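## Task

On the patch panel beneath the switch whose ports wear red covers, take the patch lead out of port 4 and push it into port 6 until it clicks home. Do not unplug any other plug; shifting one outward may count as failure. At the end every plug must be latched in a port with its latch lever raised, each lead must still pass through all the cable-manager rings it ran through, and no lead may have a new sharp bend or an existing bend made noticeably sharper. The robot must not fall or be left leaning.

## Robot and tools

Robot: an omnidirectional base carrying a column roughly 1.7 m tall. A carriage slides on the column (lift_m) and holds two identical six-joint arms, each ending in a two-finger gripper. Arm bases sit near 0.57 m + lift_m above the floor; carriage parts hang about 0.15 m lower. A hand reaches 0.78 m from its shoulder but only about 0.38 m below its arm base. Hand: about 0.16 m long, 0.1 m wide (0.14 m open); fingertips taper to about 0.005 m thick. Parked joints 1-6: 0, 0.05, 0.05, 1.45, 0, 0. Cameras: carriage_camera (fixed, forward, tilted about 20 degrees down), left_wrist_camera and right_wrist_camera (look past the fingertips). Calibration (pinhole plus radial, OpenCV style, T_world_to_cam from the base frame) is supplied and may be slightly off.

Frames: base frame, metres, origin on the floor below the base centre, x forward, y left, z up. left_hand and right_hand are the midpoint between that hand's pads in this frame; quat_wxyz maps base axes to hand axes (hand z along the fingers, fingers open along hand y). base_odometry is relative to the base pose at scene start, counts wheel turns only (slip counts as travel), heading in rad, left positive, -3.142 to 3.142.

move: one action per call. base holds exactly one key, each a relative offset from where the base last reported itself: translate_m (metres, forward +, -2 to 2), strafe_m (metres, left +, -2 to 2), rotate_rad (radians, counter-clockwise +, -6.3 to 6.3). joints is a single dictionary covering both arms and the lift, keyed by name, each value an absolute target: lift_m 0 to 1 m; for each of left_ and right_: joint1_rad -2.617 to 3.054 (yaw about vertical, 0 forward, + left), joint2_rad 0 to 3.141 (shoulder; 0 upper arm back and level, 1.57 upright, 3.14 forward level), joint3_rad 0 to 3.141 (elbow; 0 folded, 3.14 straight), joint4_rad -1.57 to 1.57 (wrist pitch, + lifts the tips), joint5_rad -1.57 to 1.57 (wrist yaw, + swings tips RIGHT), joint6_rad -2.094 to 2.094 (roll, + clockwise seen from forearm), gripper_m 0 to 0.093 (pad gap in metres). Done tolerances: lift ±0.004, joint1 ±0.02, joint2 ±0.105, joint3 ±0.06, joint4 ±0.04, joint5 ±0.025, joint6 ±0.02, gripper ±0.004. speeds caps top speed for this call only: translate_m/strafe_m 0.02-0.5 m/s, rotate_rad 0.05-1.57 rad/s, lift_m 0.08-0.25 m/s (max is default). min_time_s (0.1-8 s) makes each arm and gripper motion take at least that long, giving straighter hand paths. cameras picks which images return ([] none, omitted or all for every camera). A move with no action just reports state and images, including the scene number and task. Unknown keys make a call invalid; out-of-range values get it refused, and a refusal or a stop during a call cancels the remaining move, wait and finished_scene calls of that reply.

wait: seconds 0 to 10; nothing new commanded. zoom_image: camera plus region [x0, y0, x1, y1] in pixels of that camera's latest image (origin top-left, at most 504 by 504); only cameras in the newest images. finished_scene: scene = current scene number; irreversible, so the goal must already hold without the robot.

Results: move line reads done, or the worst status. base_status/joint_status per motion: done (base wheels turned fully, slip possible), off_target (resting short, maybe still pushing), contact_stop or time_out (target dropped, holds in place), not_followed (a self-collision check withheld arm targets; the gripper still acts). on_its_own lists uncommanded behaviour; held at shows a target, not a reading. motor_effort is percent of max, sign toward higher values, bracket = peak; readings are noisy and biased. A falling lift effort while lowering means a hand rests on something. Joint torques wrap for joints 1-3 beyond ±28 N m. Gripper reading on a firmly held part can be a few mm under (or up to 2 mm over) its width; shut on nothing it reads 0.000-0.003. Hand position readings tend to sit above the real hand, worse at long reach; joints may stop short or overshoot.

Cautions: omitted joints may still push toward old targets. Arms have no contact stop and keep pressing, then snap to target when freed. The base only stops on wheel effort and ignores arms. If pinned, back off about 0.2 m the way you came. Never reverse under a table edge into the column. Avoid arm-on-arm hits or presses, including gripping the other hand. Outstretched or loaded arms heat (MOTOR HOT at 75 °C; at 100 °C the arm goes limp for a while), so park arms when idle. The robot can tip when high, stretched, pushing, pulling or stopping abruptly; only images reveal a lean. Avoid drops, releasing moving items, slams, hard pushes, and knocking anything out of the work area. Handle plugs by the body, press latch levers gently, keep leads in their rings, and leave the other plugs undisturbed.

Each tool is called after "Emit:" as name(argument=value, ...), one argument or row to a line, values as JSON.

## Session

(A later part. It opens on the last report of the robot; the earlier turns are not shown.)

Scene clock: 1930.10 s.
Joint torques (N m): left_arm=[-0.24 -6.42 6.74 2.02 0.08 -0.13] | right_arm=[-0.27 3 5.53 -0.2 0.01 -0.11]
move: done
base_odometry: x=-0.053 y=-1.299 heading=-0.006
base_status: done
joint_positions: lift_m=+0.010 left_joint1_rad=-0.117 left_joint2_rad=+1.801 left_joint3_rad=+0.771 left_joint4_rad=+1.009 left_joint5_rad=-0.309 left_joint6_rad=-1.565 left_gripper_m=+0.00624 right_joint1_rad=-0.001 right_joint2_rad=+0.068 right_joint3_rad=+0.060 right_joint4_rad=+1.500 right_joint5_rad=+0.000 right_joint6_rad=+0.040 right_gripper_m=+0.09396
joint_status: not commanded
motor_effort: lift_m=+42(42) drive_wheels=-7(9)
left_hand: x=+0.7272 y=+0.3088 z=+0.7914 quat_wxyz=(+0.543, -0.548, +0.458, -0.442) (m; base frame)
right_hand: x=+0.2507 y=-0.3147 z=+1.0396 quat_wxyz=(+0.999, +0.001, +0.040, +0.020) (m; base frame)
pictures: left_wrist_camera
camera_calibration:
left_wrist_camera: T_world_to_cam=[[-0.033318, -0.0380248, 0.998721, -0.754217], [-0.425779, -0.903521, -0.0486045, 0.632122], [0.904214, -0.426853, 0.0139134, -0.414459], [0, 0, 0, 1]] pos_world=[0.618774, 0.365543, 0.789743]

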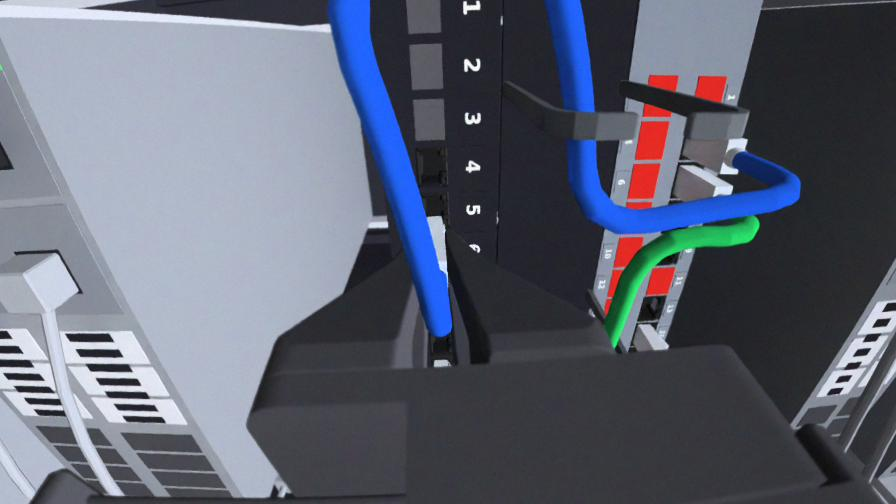

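Emit:
move(
  base={"strafe_m": 0.004},
  speeds={"strafe_m": 0.02},
  cameras=["left_wrist_camera"],
)

Emit:
zoom_image(
  camera="left_wrist_camera",
  region=[380, 170, 520, 310],
)

Scene clock: 1939.80 s.
Joint torques (N m): left_arm=[-0.13 -6.53 6.74 2.04 0.09 -0.13] | right_arm=[-0.14 2.93 5.34 -0.2 0.01 -0.12]
move: done
base_odometry: x=-0.053 y=-1.295 heading=-0.007
base_status: done
joint_positions: lift_m=+0.010 left_joint1_rad=-0.118 left_joint2_rad=+1.801 left_joint3_rad=+0.771 left_joint4_rad=+1.009 left_joint5_rad=-0.308 left_joint6_rad=-1.565 left_gripper_m=+0.00624 right_joint1_rad=-0.001 right_joint2_rad=+0.068 right_joint3_rad=+0.060 right_joint4_rad=+1.500 right_joint5_rad=+0.000 right_joint6_rad=+0.040 right_gripper_m=+0.09396
joint_status: not commanded
motor_effort: lift_m=+42(42) drive_wheels=+6(9)
left_hand: x=+0.7272 y=+0.3079 z=+0.7913 quat_wxyz=(+0.542, -0.548, +0.458, -0.442) (m; base frame)
right_hand: x=+0.2506 y=-0.3147 z=+1.0396 quat_wxyz=(+0.999, +0.001, +0.040, +0.020) (m; base frame)
pictures: left_wrist_camera
camera_calibration:
left_wrist_camera: T_world_to_cam=[[-0.0330008, -0.0380338, 0.998731, -0.754341], [-0.427818, -0.902562, -0.0485077, 0.63236], [0.903262, -0.428876, 0.0135137, -0.413205], [0, 0, 0, 1]] pos_world=[0.618874, 0.36484, 0.789642]

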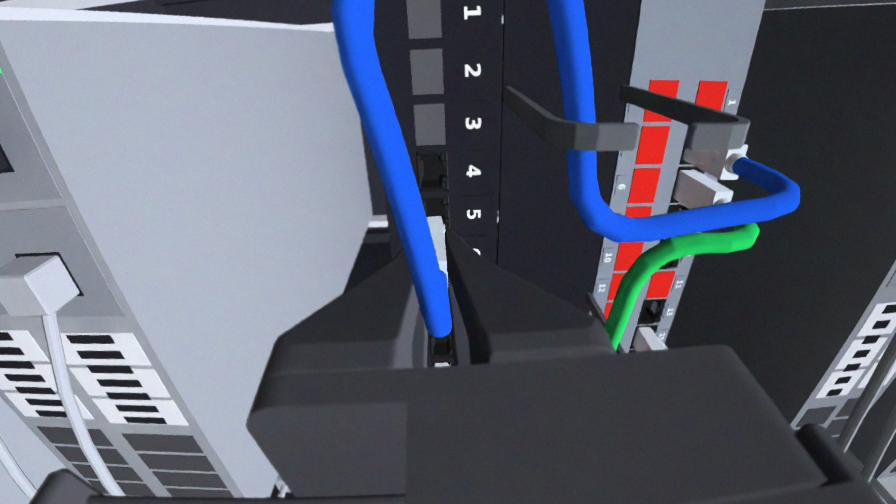

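Scaled by 3.600 from the camera's 896x504 image, which has a finer 1280x720 frame.

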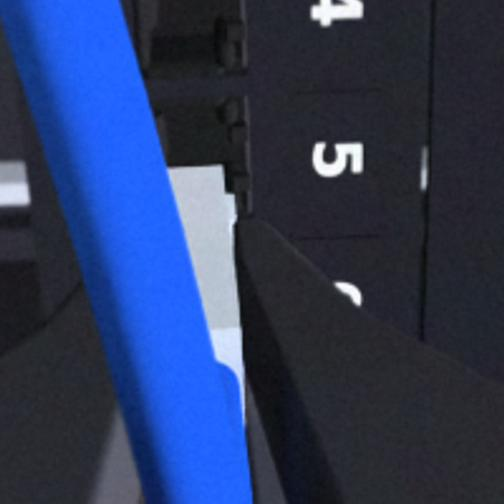

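Emit:
move(
  base={"strafe_m": 0.0035},
  speeds={"strafe_m": 0.02},
  cameras=[],
)

Emit:
move(
  base={"translate_m": 0.006},
  speeds={"translate_m": 0.02},
  cameras=["left_wrist_camera"],
)

Emit:
zoom_image(
  camera="left_wrist_camera",
  region=[380, 170, 520, 310],
)

Scene clock: 1950.90 s.
Joint torques (N m): left_arm=[0.01 -6.5 6.74 2.04 0.07 -0.12] | right_arm=[-0.12 3.08 5.46 -0.18 0.02 -0.11]
move: done
base_odometry: x=-0.053 y=-1.292 heading=-0.008
base_status: done
joint_positions: lift_m=+0.010 left_joint1_rad=-0.119 left_joint2_rad=+1.801 left_joint3_rad=+0.771 left_joint4_rad=+1.009 left_joint5_rad=-0.307 left_joint6_rad=-1.565 left_gripper_m=+0.00624 right_joint1_rad=-0.001 right_joint2_rad=+0.068 right_joint3_rad=+0.060 right_joint4_rad=+1.500 right_joint5_rad=+0.000 right_joint6_rad=+0.040 right_gripper_m=+0.09396
joint_status: not commanded
motor_effort: lift_m=+42(42) drive_wheels=+7(9)
left_hand: x=+0.7273 y=+0.3074 z=+0.7913 quat_wxyz=(+0.542, -0.548, +0.459, -0.443) (m; base frame)
right_hand: x=+0.2506 y=-0.3147 z=+1.0396 quat_wxyz=(+0.999, +0.001, +0.040, +0.020) (m; base frame)
pictures: none
No camera images: "cameras" was empty.

Scene clock: 1951.67 s.
Joint torques (N m): left_arm=[-0.1 -6.48 6.76 2.06 0.06 -0.14] | right_arm=[-0.03 3.15 5.45 -0.18 -0.03 -0.13]
move: done
base_odometry: x=-0.047 y=-1.292 heading=-0.008
base_status: done
joint_positions: lift_m=+0.010 left_joint1_rad=-0.119 left_joint2_rad=+1.801 left_joint3_rad=+0.771 left_joint4_rad=+1.009 left_joint5_rad=-0.306 left_joint6_rad=-1.565 left_gripper_m=+0.00624 right_joint1_rad=-0.001 right_joint2_rad=+0.068 right_joint3_rad=+0.060 right_joint4_rad=+1.501 right_joint5_rad=+0.001 right_joint6_rad=+0.040 right_gripper_m=+0.09396
joint_status: not commanded
motor_effort: lift_m=+42(42) drive_wheels=+3(14)
left_hand: x=+0.7273 y=+0.3072 z=+0.7913 quat_wxyz=(+0.542, -0.547, +0.459, -0.443) (m; base frame)
right_hand: x=+0.2503 y=-0.3147 z=+1.0397 quat_wxyz=(+0.999, +0.001, +0.039, +0.020) (m; base frame)
pictures: left_wrist_camera
camera_calibration:
left_wrist_camera: T_world_to_cam=[[-0.0331169, -0.0379305, 0.998731, -0.754312], [-0.430602, -0.901237, -0.0485061, 0.633364], [0.901934, -0.431663, 0.0135133, -0.411814], [0, 0, 0, 1]] pos_world=[0.619177, 0.364435, 0.789642]

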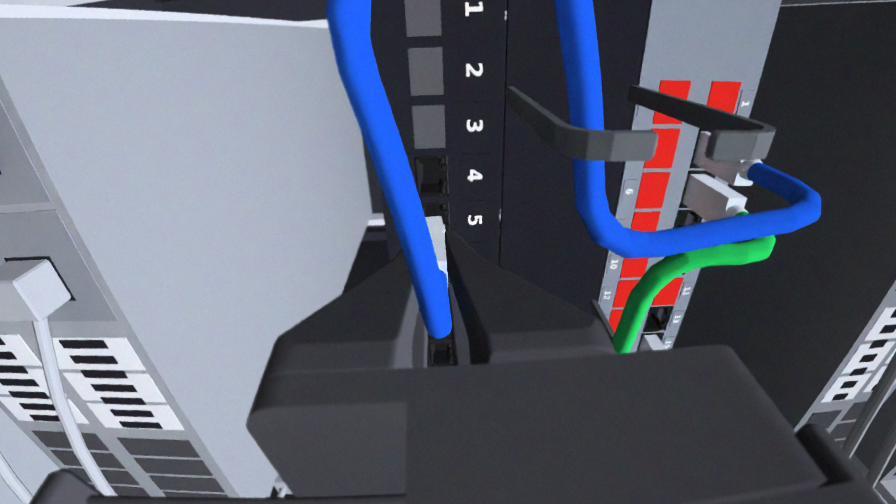

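Scaled by 3.600 from the camera's 896x504 image, which has a finer 1280x720 frame.

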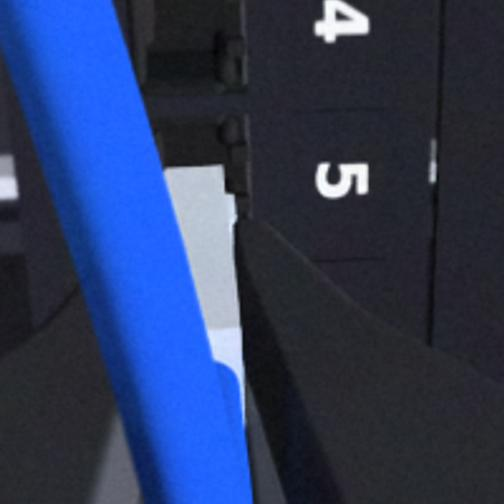

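Emit:
move(
  base={"strafe_m": 0.002},
  speeds={"strafe_m": 0.02},
  cameras=[],
)

Emit:
move(
  base={"translate_m": 0.003},
  speeds={"translate_m": 0.02},
  cameras=["left_wrist_camera"],
)

Emit:
zoom_image(
  camera="left_wrist_camera",
  region=[380, 170, 520, 310],
)

Scene clock: 1962.73 s.
Joint torques (N m): left_arm=[-0.02 -6.53 6.74 2.04 0.03 -0.12] | right_arm=[-0.16 2.86 5.46 -0.25 0 -0.13]
move: done
base_odometry: x=-0.047 y=-1.290 heading=-0.009
base_status: done
joint_positions: lift_m=+0.010 left_joint1_rad=-0.119 left_joint2_rad=+1.801 left_joint3_rad=+0.771 left_joint4_rad=+1.009 left_joint5_rad=-0.306 left_joint6_rad=-1.565 left_gripper_m=+0.00624 right_joint1_rad=-0.001 right_joint2_rad=+0.068 right_joint3_rad=+0.060 right_joint4_rad=+1.501 right_joint5_rad=+0.001 right_joint6_rad=+0.040 right_gripper_m=+0.09396
joint_status: not commanded
motor_effort: lift_m=+42(42) drive_wheels=+7(10)
left_hand: x=+0.7273 y=+0.3072 z=+0.7913 quat_wxyz=(+0.542, -0.547, +0.459, -0.443) (m; base frame)
right_hand: x=+0.2503 y=-0.3147 z=+1.0397 quat_wxyz=(+0.999, +0.001, +0.039, +0.020) (m; base frame)
pictures: none
No camera images: "cameras" was empty.

Scene clock: 1963.27 s.
Joint torques (N m): left_arm=[0.06 -6.46 6.91 2 0.07 -0.12] | right_arm=[-0.12 3.06 5.63 -0.24 0.04 -0.12]
move: done
base_odometry: x=-0.044 y=-1.290 heading=-0.010
base_status: done
joint_positions: lift_m=+0.010 left_joint1_rad=-0.120 left_joint2_rad=+1.801 left_joint3_rad=+0.769 left_joint4_rad=+1.012 left_joint5_rad=-0.308 left_joint6_rad=-1.565 left_gripper_m=+0.00624 right_joint1_rad=-0.001 right_joint2_rad=+0.068 right_joint3_rad=+0.060 right_joint4_rad=+1.502 right_joint5_rad=+0.000 right_joint6_rad=+0.040 right_gripper_m=+0.09396
joint_status: not commanded
motor_effort: lift_m=+42(42) drive_wheels=+7(13)
left_hand: x=+0.7269 y=+0.3068 z=+0.7912 quat_wxyz=(+0.542, -0.547, +0.459, -0.443) (m; base frame)
right_hand: x=+0.2502 y=-0.3147 z=+1.0397 quat_wxyz=(+0.999, +0.001, +0.039, +0.020) (m; base frame)
pictures: left_wrist_camera
camera_calibration:
left_wrist_camera: T_world_to_cam=[[-0.0342688, -0.0378254, 0.998697, -0.753444], [-0.430259, -0.90138, -0.0489033, 0.632934], [0.902055, -0.431374, 0.0146145, -0.412586], [0, 0, 0, 1]] pos_world=[0.618681, 0.364035, 0.789444]

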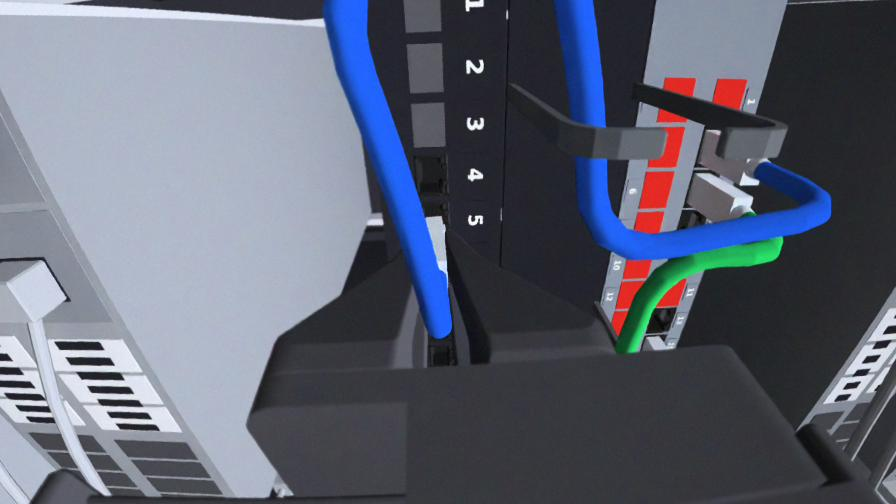

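Scaled by 3.600 from the camera's 896x504 image, which has a finer 1280x720 frame.

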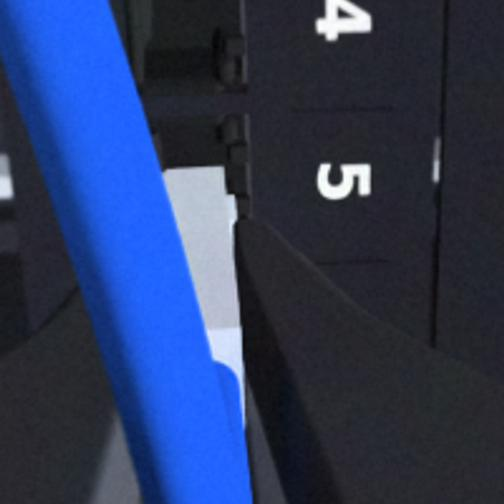

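Emit:
move(
  base={"strafe_m": 0.003},
  speeds={"strafe_m": 0.02},
  cameras=["left_wrist_camera"],
)

Emit:
zoom_image(
  camera="left_wrist_camera",
  region=[380, 170, 520, 310],
)

Scene clock: 1983.07 s.
Joint torques (N m): left_arm=[0.39 -6.48 6.98 1.99 0.09 -0.13] | right_arm=[-0.24 2.88 5.48 -0.23 0 -0.15]
move: done
base_odometry: x=-0.044 y=-1.288 heading=-0.011
base_status: done
joint_positions: lift_m=+0.010 left_joint1_rad=-0.124 left_joint2_rad=+1.801 left_joint3_rad=+0.768 left_joint4_rad=+1.013 left_joint5_rad=-0.309 left_joint6_rad=-1.565 left_gripper_m=+0.00624 right_joint1_rad=-0.001 right_joint2_rad=+0.068 right_joint3_rad=+0.060 right_joint4_rad=+1.502 right_joint5_rad=+0.000 right_joint6_rad=+0.040 right_gripper_m=+0.09396
joint_status: not commanded
motor_effort: lift_m=+42(42) drive_wheels=+9(13)
left_hand: x=+0.7267 y=+0.3051 z=+0.7912 quat_wxyz=(+0.541, -0.546, +0.459, -0.444) (m; base frame)
right_hand: x=+0.2502 y=-0.3147 z=+1.0397 quat_wxyz=(+0.999, +0.001, +0.039, +0.020) (m; base frame)
pictures: left_wrist_camera
camera_calibration:
left_wrist_camera: T_world_to_cam=[[-0.0347714, -0.0376519, 0.998686, -0.753241], [-0.432616, -0.900246, -0.049003, 0.632795], [0.900908, -0.433751, 0.015014, -0.411939], [0, 0, 0, 1]] pos_world=[0.618685, 0.362631, 0.789444]

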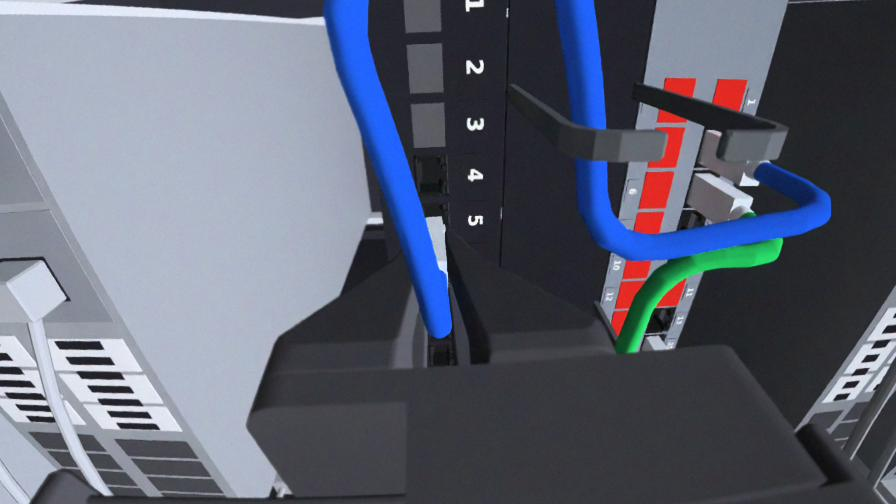

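Scaled by 3.600 from the camera's 896x504 image, which has a finer 1280x720 frame.

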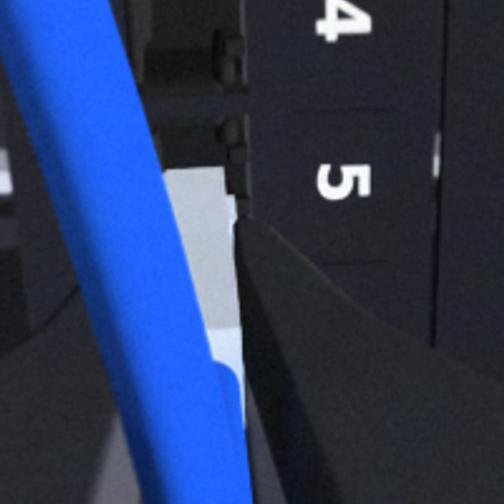

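Emit:
move(
  base={"translate_m": -0.004},
  speeds={"translate_m": 0.02},
  cameras=["left_wrist_camera"],
)

Emit:
zoom_image(
  camera="left_wrist_camera",
  region=[380, 170, 520, 310],
)

Scene clock: 1993.67 s.
Joint torques (N m): left_arm=[0.34 -6.41 6.97 2.01 0.07 -0.13] | right_arm=[-0.2 2.93 5.41 -0.16 -0.03 -0.15]
move: done
base_odometry: x=-0.048 y=-1.288 heading=-0.012
base_status: done
joint_positions: lift_m=+0.010 left_joint1_rad=-0.124 left_joint2_rad=+1.801 left_joint3_rad=+0.768 left_joint4_rad=+1.013 left_joint5_rad=-0.309 left_joint6_rad=-1.565 left_gripper_m=+0.00624 right_joint1_rad=-0.001 right_joint2_rad=+0.068 right_joint3_rad=+0.060 right_joint4_rad=+1.502 right_joint5_rad=+0.000 right_joint6_rad=+0.040 right_gripper_m=+0.09396
joint_status: not commanded
motor_effort: lift_m=+42(42) drive_wheels=+7(9)
left_hand: x=+0.7266 y=+0.3053 z=+0.7910 quat_wxyz=(+0.541, -0.547, +0.459, -0.444) (m; base frame)
right_hand: x=+0.2502 y=-0.3147 z=+1.0397 quat_wxyz=(+0.999, +0.001, +0.039, +0.020) (m; base frame)
pictures: left_wrist_camera
camera_calibration:
left_wrist_camera: T_world_to_cam=[[-0.0343393, -0.0377604, 0.998697, -0.753273], [-0.431952, -0.90057, -0.0489025, 0.63255], [0.901243, -0.433068, 0.0146142, -0.411896], [0, 0, 0, 1]] pos_world=[0.618583, 0.362832, 0.789244]

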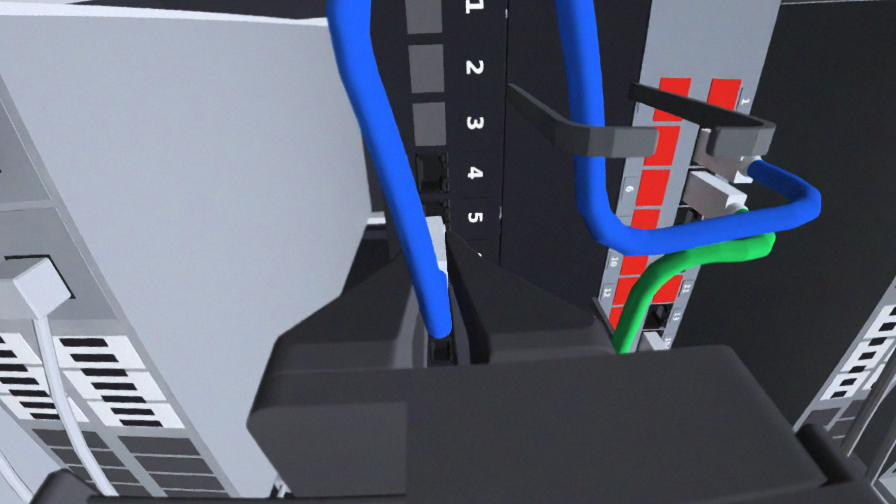

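Scaled by 3.600 from the camera's 896x504 image, which has a finer 1280x720 frame.

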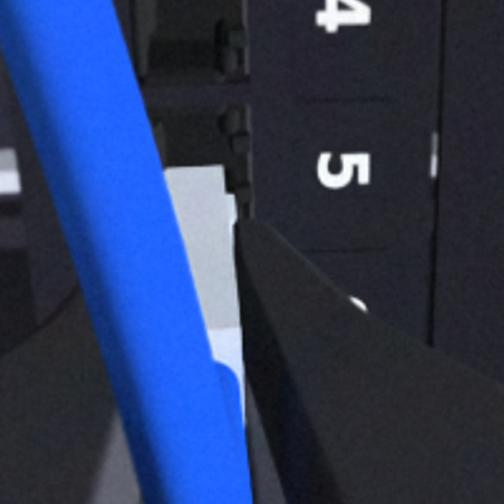

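Emit:
move(
  base={"strafe_m": 0.003},
  speeds={"strafe_m": 0.02},
  cameras=["left_wrist_camera"],
)

Emit:
zoom_image(
  camera="left_wrist_camera",
  region=[380, 170, 520, 310],
)

Scene clock: 2002.50 s.
Joint torques (N m): left_arm=[0.13 -6.52 6.99 2.02 0.05 -0.13] | right_arm=[-0.16 3.14 5.52 -0.24 0.05 -0.13]
move: done
base_odometry: x=-0.048 y=-1.285 heading=-0.013
base_status: done
joint_positions: lift_m=+0.010 left_joint1_rad=-0.121 left_joint2_rad=+1.801 left_joint3_rad=+0.768 left_joint4_rad=+1.013 left_joint5_rad=-0.307 left_joint6_rad=-1.565 left_gripper_m=+0.00624 right_joint1_rad=-0.001 right_joint2_rad=+0.068 right_joint3_rad=+0.060 right_joint4_rad=+1.502 right_joint5_rad=+0.001 right_joint6_rad=+0.040 right_gripper_m=+0.09396
joint_status: not commanded
motor_effort: lift_m=+42(42) drive_wheels=+8(13)
left_hand: x=+0.7267 y=+0.3063 z=+0.7910 quat_wxyz=(+0.542, -0.547, +0.459, -0.444) (m; base frame)
right_hand: x=+0.2503 y=-0.3147 z=+1.0397 quat_wxyz=(+0.999, +0.001, +0.039, +0.020) (m; base frame)
pictures: left_wrist_camera
camera_calibration:
left_wrist_camera: T_world_to_cam=[[-0.0343115, -0.0377877, 0.998697, -0.753246], [-0.431266, -0.900898, -0.048904, 0.633058], [0.901572, -0.432382, 0.0146147, -0.411959], [0, 0, 0, 1]] pos_world=[0.618582, 0.363734, 0.789244]

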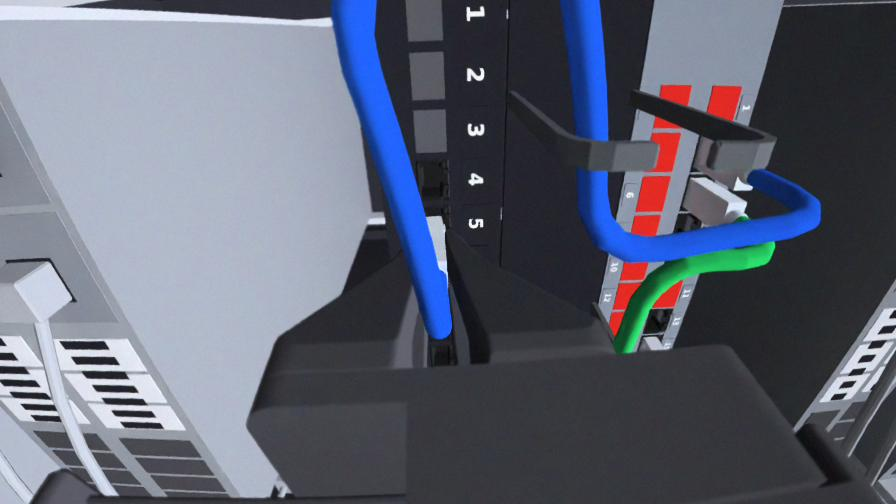

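Scaled by 3.600 from the camera's 896x504 image, which has a finer 1280x720 frame.

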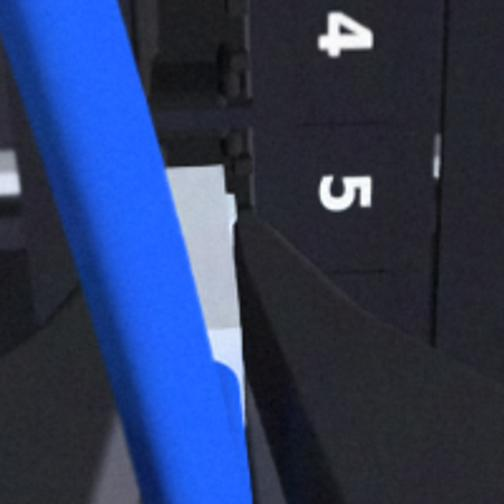

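Emit:
move(
  base={"translate_m": 0.008},
  speeds={"translate_m": 0.02},
  cameras=["left_wrist_camera"],
)

Emit:
zoom_image(
  camera="left_wrist_camera",
  region=[380, 170, 520, 310],
)

Scene clock: 2010.27 s.
Joint torques (N m): left_arm=[0.96 -6.15 8.46 1.78 0.21 -0.12] | right_arm=[-0.16 2.93 5.37 -0.22 0.01 -0.13]
move: done
base_odometry: x=-0.040 y=-1.285 heading=-0.012
base_status: done
joint_positions: lift_m=+0.010 left_joint1_rad=-0.130 left_joint2_rad=+1.798 left_joint3_rad=+0.750 left_joint4_rad=+1.034 left_joint5_rad=-0.318 left_joint6_rad=-1.565 left_gripper_m=+0.00624 right_joint1_rad=-0.001 right_joint2_rad=+0.068 right_joint3_rad=+0.060 right_joint4_rad=+1.502 right_joint5_rad=+0.001 right_joint6_rad=+0.040 right_gripper_m=+0.09396
joint_status: not commanded
motor_effort: lift_m=+42(42) drive_wheels=+9(13)
left_hand: x=+0.7230 y=+0.3040 z=+0.7900 quat_wxyz=(+0.543, -0.546, +0.457, -0.445) (m; base frame)
right_hand: x=+0.2501 y=-0.3147 z=+1.0397 quat_wxyz=(+0.999, +0.001, +0.038, +0.020) (m; base frame)
pictures: left_wrist_camera
camera_calibration:
left_wrist_camera: T_world_to_cam=[[-0.0403987, -0.0372133, 0.99849, -0.748084], [-0.429881, -0.901445, -0.0509893, 0.630082], [0.901981, -0.431292, 0.0204199, -0.41483], [0, 0, 0, 1]] pos_world=[0.614807, 0.361233, 0.787553]

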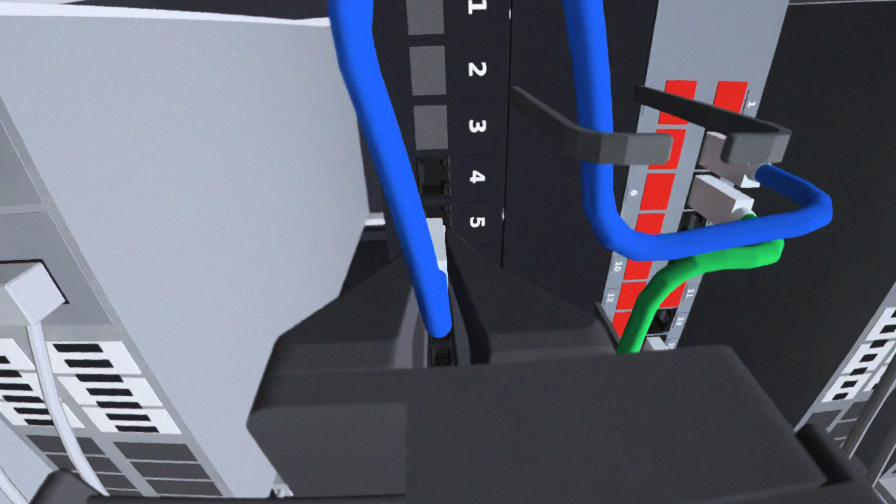

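Scaled by 3.600 from the camera's 896x504 image, which has a finer 1280x720 frame.

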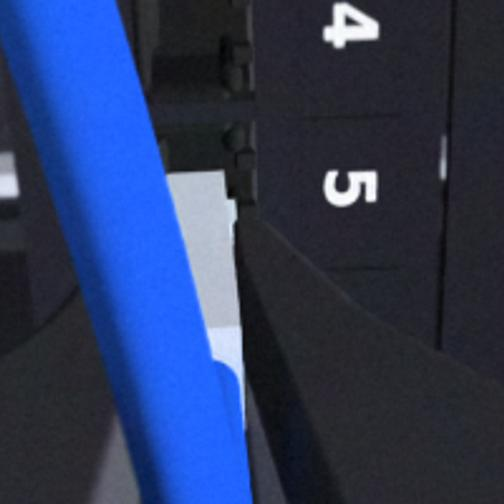

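Emit:
move(
  base={"translate_m": -0.008},
  speeds={"translate_m": 0.02},
  cameras=[],
)

Emit:
move(
  base={"strafe_m": 0.003},
  joints={"lift_m": 0.0092},
  speeds={"strafe_m": 0.02},
  cameras=["left_wrist_camera"],
)

Emit:
zoom_image(
  camera="left_wrist_camera",
  region=[380, 170, 520, 310],
)

Scene clock: 2074.87 s.
Joint torques (N m): left_arm=[0.68 -6.27 8.25 1.97 0.07 -0.13] | right_arm=[-0.28 2.96 5.48 -0.16 0 -0.16]
move: done
base_odometry: x=-0.048 y=-1.285 heading=-0.012
base_status: done
joint_positions: lift_m=+0.010 left_joint1_rad=-0.127 left_joint2_rad=+1.798 left_joint3_rad=+0.753 left_joint4_rad=+1.016 left_joint5_rad=-0.309 left_joint6_rad=-1.565 left_gripper_m=+0.00624 right_joint1_rad=-0.001 right_joint2_rad=+0.068 right_joint3_rad=+0.060 right_joint4_rad=+1.501 right_joint5_rad=+0.000 right_joint6_rad=+0.040 right_gripper_m=+0.09396
joint_status: not commanded
motor_effort: lift_m=+42(42) drive_wheels=+8(9)
left_hand: x=+0.7237 y=+0.3040 z=+0.7868 quat_wxyz=(+0.539, -0.548, +0.463, -0.442) (m; base frame)
right_hand: x=+0.2504 y=-0.3147 z=+1.0397 quat_wxyz=(+0.999, +0.001, +0.039, +0.020) (m; base frame)
pictures: none
No camera images: "cameras" was empty.

Scene clock: 2075.43 s.
Joint torques (N m): left_arm=[0.21 -6.24 8.2 1.98 0.05 -0.12] | right_arm=[-0.24 2.96 5.46 -0.18 0 -0.14]
move: done
base_odometry: x=-0.047 y=-1.283 heading=-0.013
base_status: done
joint_positions: lift_m=+0.010 left_joint1_rad=-0.123 left_joint2_rad=+1.798 left_joint3_rad=+0.754 left_joint4_rad=+1.015 left_joint5_rad=-0.307 left_joint6_rad=-1.565 left_gripper_m=+0.00624 right_joint1_rad=-0.001 right_joint2_rad=+0.068 right_joint3_rad=+0.060 right_joint4_rad=+1.501 right_joint5_rad=+0.001 right_joint6_rad=+0.040 right_gripper_m=+0.09396
joint_status: all done
motor_effort: lift_m=+35(35) drive_wheels=+8(12)
left_hand: x=+0.7239 y=+0.3059 z=+0.7867 quat_wxyz=(+0.539, -0.548, +0.462, -0.441) (m; base frame)
right_hand: x=+0.2503 y=-0.3147 z=+1.0395 quat_wxyz=(+0.999, +0.001, +0.039, +0.020) (m; base frame)
pictures: left_wrist_camera
camera_calibration:
left_wrist_camera: T_world_to_cam=[[-0.0249389, -0.0388534, 0.998934, -0.75571], [-0.433388, -0.900041, -0.0458268, 0.630071], [0.900862, -0.434069, 0.00560748, -0.401532], [0, 0, 0, 1]] pos_world=[0.615943, 0.363435, 0.78603]

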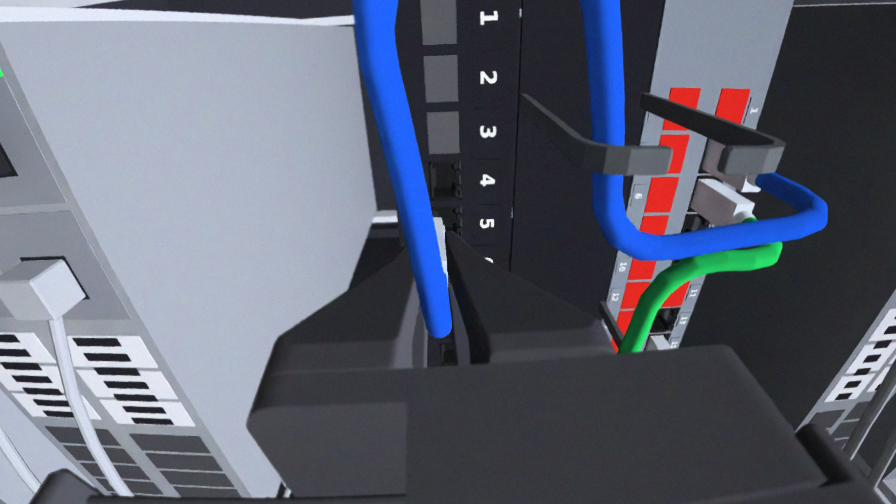

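Scaled by 3.600 from the camera's 896x504 image, which has a finer 1280x720 frame.

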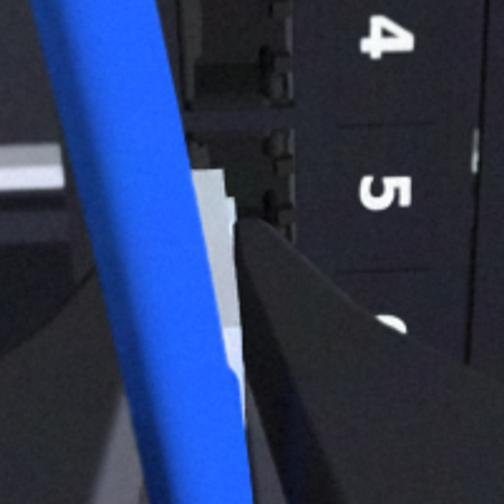

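Emit:
move(
  joints={"lift_m": 0.0130},
  cameras=["left_wrist_camera"],
)

Emit:
zoom_image(
  camera="left_wrist_camera",
  region=[380, 170, 520, 310],
)

Scene clock: 2089.27 s.
Joint torques (N m): left_arm=[0.29 -6.3 7.95 2 0.05 -0.12] | right_arm=[-0.21 3.04 5.44 -0.2 0 -0.12]
move: done
base_odometry: x=-0.047 y=-1.283 heading=-0.013
base_status: not commanded
joint_positions: lift_m=+0.013 left_joint1_rad=-0.123 left_joint2_rad=+1.798 left_joint3_rad=+0.757 left_joint4_rad=+1.012 left_joint5_rad=-0.307 left_joint6_rad=-1.565 left_gripper_m=+0.00624 right_joint1_rad=-0.001 right_joint2_rad=+0.068 right_joint3_rad=+0.060 right_joint4_rad=+1.501 right_joint5_rad=+0.001 right_joint6_rad=+0.040 right_gripper_m=+0.09396
joint_status: all done
motor_effort: lift_m=+44(52) drive_wheels=+8(10)
left_hand: x=+0.7246 y=+0.3058 z=+0.7906 quat_wxyz=(+0.539, -0.548, +0.462, -0.442) (m; base frame)
right_hand: x=+0.2503 y=-0.3147 z=+1.0425 quat_wxyz=(+0.999, +0.001, +0.039, +0.020) (m; base frame)
pictures: left_wrist_camera
camera_calibration:
left_wrist_camera: T_world_to_cam=[[-0.0256552, -0.0387281, 0.99892, -0.759089], [-0.433355, -0.900048, -0.0460246, 0.630554], [0.900858, -0.434067, 0.0063079, -0.402691], [0, 0, 0, 1]] pos_world=[0.616546, 0.363335, 0.789831]

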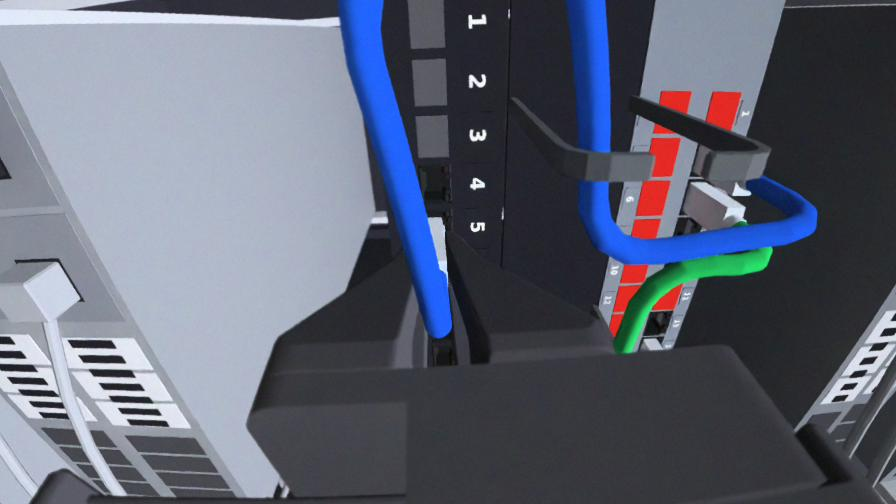

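Scaled by 3.600 from the camera's 896x504 image, which has a finer 1280x720 frame.

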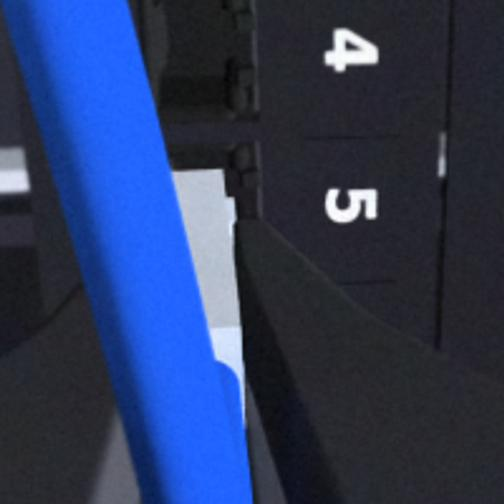

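Emit:
move(
  base={"strafe_m": 0.002},
  speeds={"strafe_m": 0.02},
  cameras=[],
)

Emit:
move(
  base={"translate_m": 0.004},
  speeds={"translate_m": 0.02},
  cameras=["left_wrist_camera"],
)

Emit:
zoom_image(
  camera="left_wrist_camera",
  region=[380, 170, 520, 310],
)

Scene clock: 2097.47 s.
Joint torques (N m): left_arm=[0.08 -6.17 7.9 2.01 0.04 -0.13] | right_arm=[-0.17 2.89 5.37 -0.17 0.03 -0.15]
move: done
base_odometry: x=-0.047 y=-1.281 heading=-0.014
base_status: done
joint_positions: lift_m=+0.013 left_joint1_rad=-0.121 left_joint2_rad=+1.798 left_joint3_rad=+0.757 left_joint4_rad=+1.012 left_joint5_rad=-0.305 left_joint6_rad=-1.565 left_gripper_m=+0.00624 right_joint1_rad=-0.001 right_joint2_rad=+0.068 right_joint3_rad=+0.060 right_joint4_rad=+1.501 right_joint5_rad=+0.000 right_joint6_rad=+0.040 right_gripper_m=+0.09396
joint_status: not commanded
motor_effort: lift_m=+44(44) drive_wheels=+8(12)
left_hand: x=+0.7247 y=+0.3063 z=+0.7906 quat_wxyz=(+0.539, -0.548, +0.462, -0.442) (m; base frame)
right_hand: x=+0.2504 y=-0.3147 z=+1.0425 quat_wxyz=(+0.999, +0.001, +0.039, +0.019) (m; base frame)
pictures: none
No camera images: "cameras" was empty.

Scene clock: 2098.07 s.
Joint torques (N m): left_arm=[0.13 -6.31 7.88 1.98 -0.02 -0.13] | right_arm=[-0.2 2.89 5.39 -0.22 0.01 -0.15]
move: done
base_odometry: x=-0.043 y=-1.281 heading=-0.014
base_status: done
joint_positions: lift_m=+0.013 left_joint1_rad=-0.122 left_joint2_rad=+1.798 left_joint3_rad=+0.757 left_joint4_rad=+1.012 left_joint5_rad=-0.302 left_joint6_rad=-1.565 left_gripper_m=+0.00624 right_joint1_rad=-0.001 right_joint2_rad=+0.068 right_joint3_rad=+0.060 right_joint4_rad=+1.501 right_joint5_rad=+0.001 right_joint6_rad=+0.040 right_gripper_m=+0.09396
joint_status: not commanded
motor_effort: lift_m=+44(44) drive_wheels=-2(14)
left_hand: x=+0.7248 y=+0.3053 z=+0.7906 quat_wxyz=(+0.538, -0.547, +0.463, -0.443) (m; base frame)
right_hand: x=+0.2504 y=-0.3147 z=+1.0425 quat_wxyz=(+0.999, +0.001, +0.039, +0.019) (m; base frame)
pictures: left_wrist_camera
camera_calibration:
left_wrist_camera: T_world_to_cam=[[-0.0258774, -0.0384771, 0.998924, -0.759034], [-0.437454, -0.898067, -0.0459246, 0.632496], [0.898868, -0.438172, 0.00640768, -0.400508], [0, 0, 0, 1]] pos_world=[0.61705, 0.363327, 0.789831]

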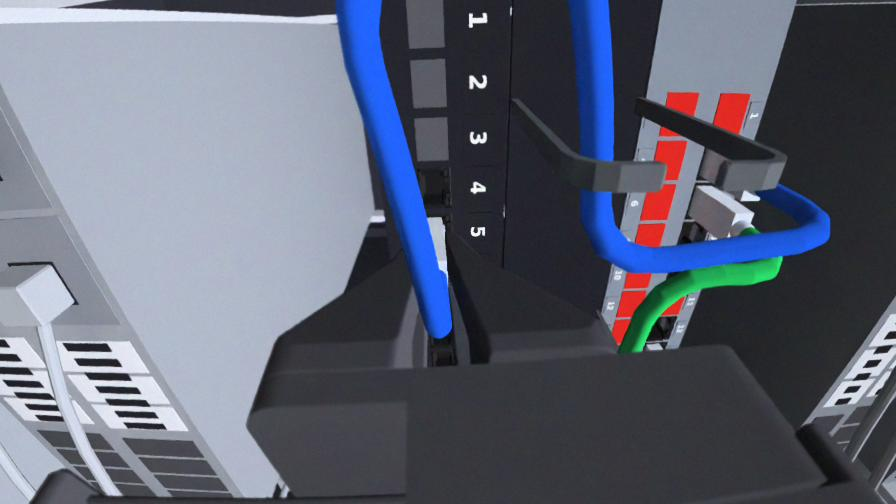

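Scaled by 3.600 from the camera's 896x504 image, which has a finer 1280x720 frame.

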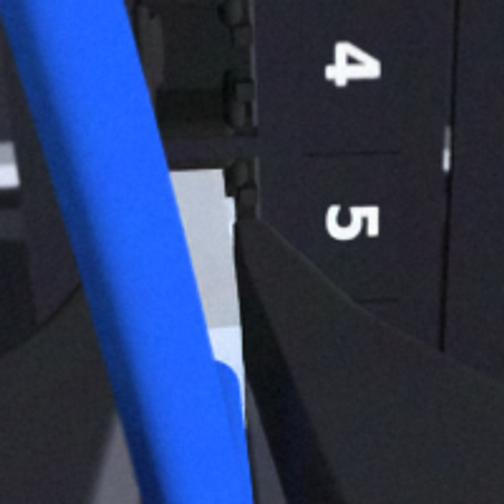

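Emit:
move(
  base={"translate_m": 0.004},
  speeds={"translate_m": 0.02},
  cameras=["left_wrist_camera"],
)

Emit:
zoom_image(
  camera="left_wrist_camera",
  region=[380, 170, 520, 310],
)

Scene clock: 2104.30 s.
Joint torques (N m): left_arm=[0.21 -6.19 8.02 2.06 -0.02 -0.13] | right_arm=[-0.29 2.85 5.61 -0.25 0.02 -0.12]
move: done
base_odometry: x=-0.040 y=-1.281 heading=-0.013
base_status: done
joint_positions: lift_m=+0.013 left_joint1_rad=-0.122 left_joint2_rad=+1.798 left_joint3_rad=+0.757 left_joint4_rad=+1.012 left_joint5_rad=-0.301 left_joint6_rad=-1.565 left_gripper_m=+0.00624 right_joint1_rad=-0.001 right_joint2_rad=+0.068 right_joint3_rad=+0.060 right_joint4_rad=+1.501 right_joint5_rad=+0.001 right_joint6_rad=+0.040 right_gripper_m=+0.09396
joint_status: not commanded
motor_effort: lift_m=+44(44) drive_wheels=-7(9)
left_hand: x=+0.7248 y=+0.3051 z=+0.7906 quat_wxyz=(+0.538, -0.547, +0.463, -0.443) (m; base frame)
right_hand: x=+0.2503 y=-0.3147 z=+1.0425 quat_wxyz=(+0.999, +0.001, +0.039, +0.019) (m; base frame)
pictures: left_wrist_camera
camera_calibration:
left_wrist_camera: T_world_to_cam=[[-0.0259079, -0.0384549, 0.998924, -0.759023], [-0.438177, -0.897715, -0.0459232, 0.632812], [0.898515, -0.438895, 0.00640788, -0.400028], [0, 0, 0, 1]] pos_world=[0.61705, 0.363326, 0.789831]

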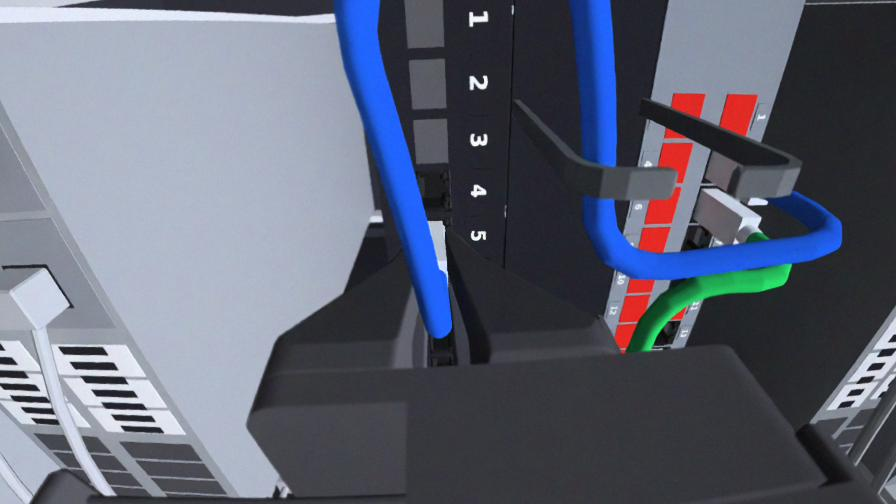

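Scaled by 3.600 from the camera's 896x504 image, which has a finer 1280x720 frame.

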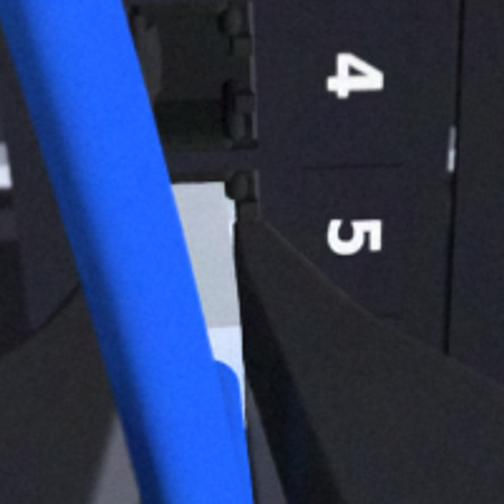

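Emit:
move(
  base={"translate_m": 0.004},
  speeds={"translate_m": 0.02},
  cameras=["left_wrist_camera"],
)

Emit:
zoom_image(
  camera="left_wrist_camera",
  region=[380, 170, 520, 310],
)

Scene clock: 2111.43 s.
Joint torques (N m): left_arm=[0.43 -6.28 7.86 2 -0.06 -0.13] | right_arm=[0.01 3.04 5.6 -0.18 0.02 -0.13]
move: done
base_odometry: x=-0.036 y=-1.280 heading=-0.012
base_status: done
joint_positions: lift_m=+0.013 left_joint1_rad=-0.123 left_joint2_rad=+1.798 left_joint3_rad=+0.757 left_joint4_rad=+1.012 left_joint5_rad=-0.298 left_joint6_rad=-1.565 left_gripper_m=+0.00624 right_joint1_rad=-0.001 right_joint2_rad=+0.068 right_joint3_rad=+0.060 right_joint4_rad=+1.502 right_joint5_rad=+0.000 right_joint6_rad=+0.040 right_gripper_m=+0.09396
joint_status: not commanded
motor_effort: lift_m=+44(44) drive_wheels=+7(12)
left_hand: x=+0.7249 y=+0.3040 z=+0.7906 quat_wxyz=(+0.537, -0.546, +0.465, -0.444) (m; base frame)
right_hand: x=+0.2503 y=-0.3147 z=+1.0425 quat_wxyz=(+0.999, +0.001, +0.039, +0.019) (m; base frame)
pictures: left_wrist_camera
camera_calibration:
left_wrist_camera: T_world_to_cam=[[-0.0260251, -0.038257, 0.998929, -0.759043], [-0.441949, -0.895869, -0.0458241, 0.633936], [0.896662, -0.442669, 0.00640738, -0.398188], [0, 0, 0, 1]] pos_world=[0.617453, 0.362619, 0.789831]

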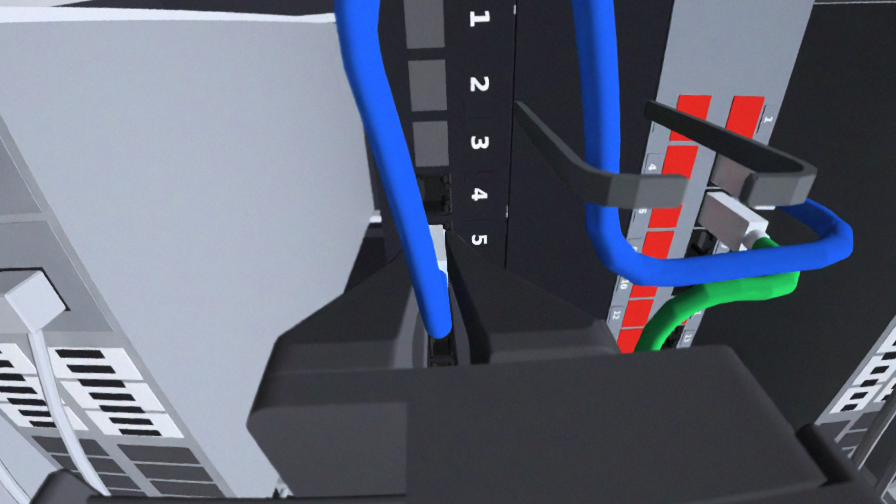

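Scaled by 3.600 from the camera's 896x504 image, which has a finer 1280x720 frame.

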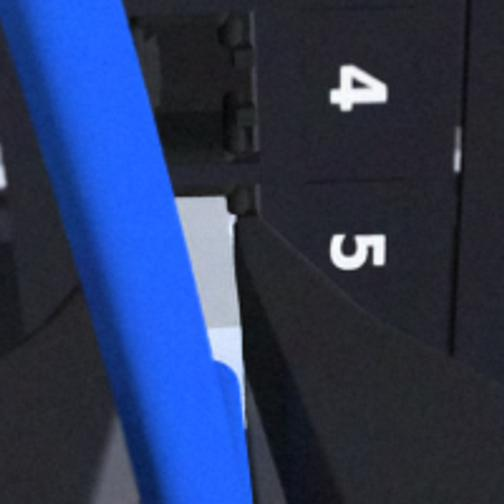

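Emit:
move(
  base={"translate_m": 0.004},
  speeds={"translate_m": 0.02},
  cameras=["left_wrist_camera"],
)

Emit:
zoom_image(
  camera="left_wrist_camera",
  region=[380, 170, 520, 310],
)

Scene clock: 2117.27 s.
Joint torques (N m): left_arm=[0.91 -6.17 8.27 1.97 0.05 -0.1] | right_arm=[-0.09 3 5.35 -0.19 0.03 -0.12]
move: done
base_odometry: x=-0.032 y=-1.280 heading=-0.011
base_status: done
joint_positions: lift_m=+0.013 left_joint1_rad=-0.130 left_joint2_rad=+1.798 left_joint3_rad=+0.754 left_joint4_rad=+1.017 left_joint5_rad=-0.308 left_joint6_rad=-1.566 left_gripper_m=+0.00624 right_joint1_rad=-0.001 right_joint2_rad=+0.068 right_joint3_rad=+0.060 right_joint4_rad=+1.502 right_joint5_rad=+0.000 right_joint6_rad=+0.040 right_gripper_m=+0.09396
joint_status: not commanded
motor_effort: lift_m=+44(44) drive_wheels=+9(13)
left_hand: x=+0.7238 y=+0.3027 z=+0.7903 quat_wxyz=(+0.538, -0.547, +0.463, -0.444) (m; base frame)
right_hand: x=+0.2502 y=-0.3147 z=+1.0425 quat_wxyz=(+0.999, +0.001, +0.039, +0.019) (m; base frame)
pictures: left_wrist_camera
camera_calibration:
left_wrist_camera: T_world_to_cam=[[-0.0275228, -0.0376642, 0.998911, -0.757924], [-0.438102, -0.897751, -0.0459209, 0.630162], [0.898504, -0.438889, 0.00820788, -0.401603], [0, 0, 0, 1]] pos_world=[0.616057, 0.360923, 0.789333]

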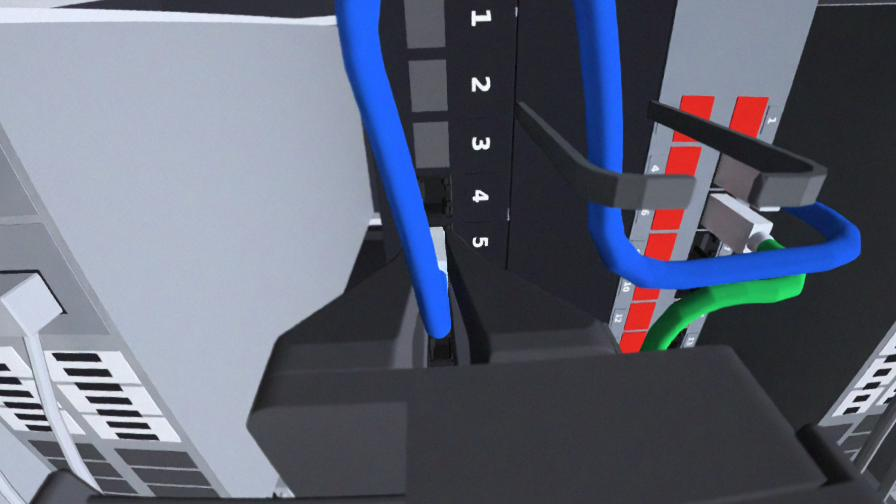

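Scaled by 3.600 from the camera's 896x504 image, which has a finer 1280x720 frame.

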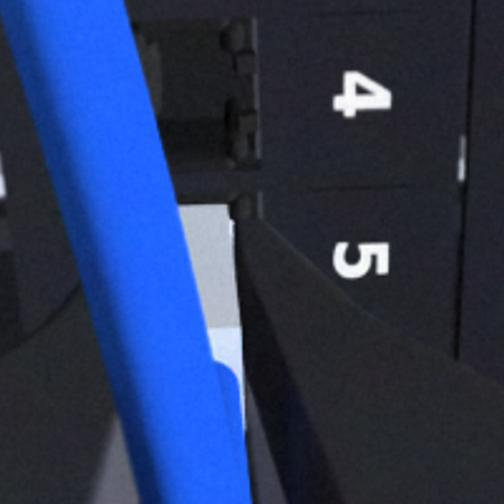

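Emit:
move(
  base={"translate_m": 0.004},
  speeds={"translate_m": 0.02},
  cameras=["left_wrist_camera"],
)

Emit:
zoom_image(
  camera="left_wrist_camera",
  region=[380, 170, 520, 310],
)

Scene clock: 2123.70 s.
Joint torques (N m): left_arm=[1.7 -5.76 9.29 1.84 0.21 -0.11] | right_arm=[-0.34 2.8 5.59 -0.24 0.01 -0.16]
move: done
base_odometry: x=-0.028 y=-1.280 heading=-0.010
base_status: done
joint_positions: lift_m=+0.013 left_joint1_rad=-0.137 left_joint2_rad=+1.794 left_joint3_rad=+0.742 left_joint4_rad=+1.028 left_joint5_rad=-0.323 left_joint6_rad=-1.566 left_gripper_m=+0.00624 right_joint1_rad=-0.001 right_joint2_rad=+0.068 right_joint3_rad=+0.060 right_joint4_rad=+1.502 right_joint5_rad=+0.000 right_joint6_rad=+0.040 right_gripper_m=+0.09396
joint_status: not commanded
motor_effort: lift_m=+44(44) drive_wheels=+10(15)
left_hand: x=+0.7208 y=+0.3017 z=+0.7900 quat_wxyz=(+0.540, -0.548, +0.460, -0.443) (m; base frame)
right_hand: x=+0.2501 y=-0.3147 z=+1.0426 quat_wxyz=(+0.999, +0.001, +0.038, +0.019) (m; base frame)
pictures: left_wrist_camera
camera_calibration:
left_wrist_camera: T_world_to_cam=[[-0.0304528, -0.0375267, 0.998832, -0.755579], [-0.432117, -0.900591, -0.0470103, 0.625291], [0.901303, -0.433044, 0.0112096, -0.405609], [0, 0, 0, 1]] pos_world=[0.612766, 0.359131, 0.788637]

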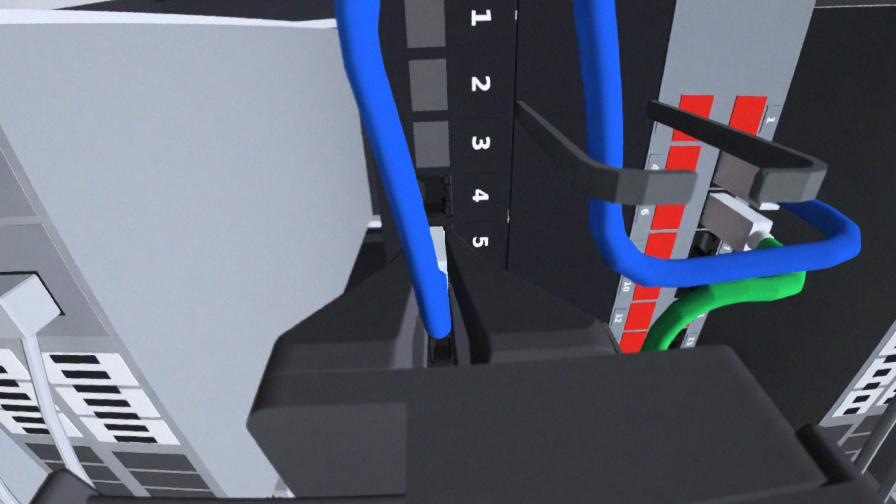

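Scaled by 3.600 from the camera's 896x504 image, which has a finer 1280x720 frame.

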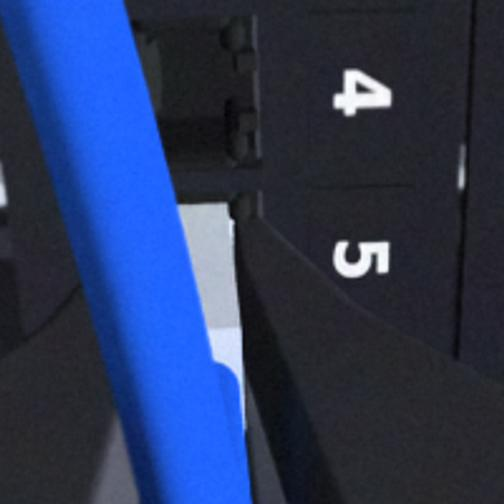

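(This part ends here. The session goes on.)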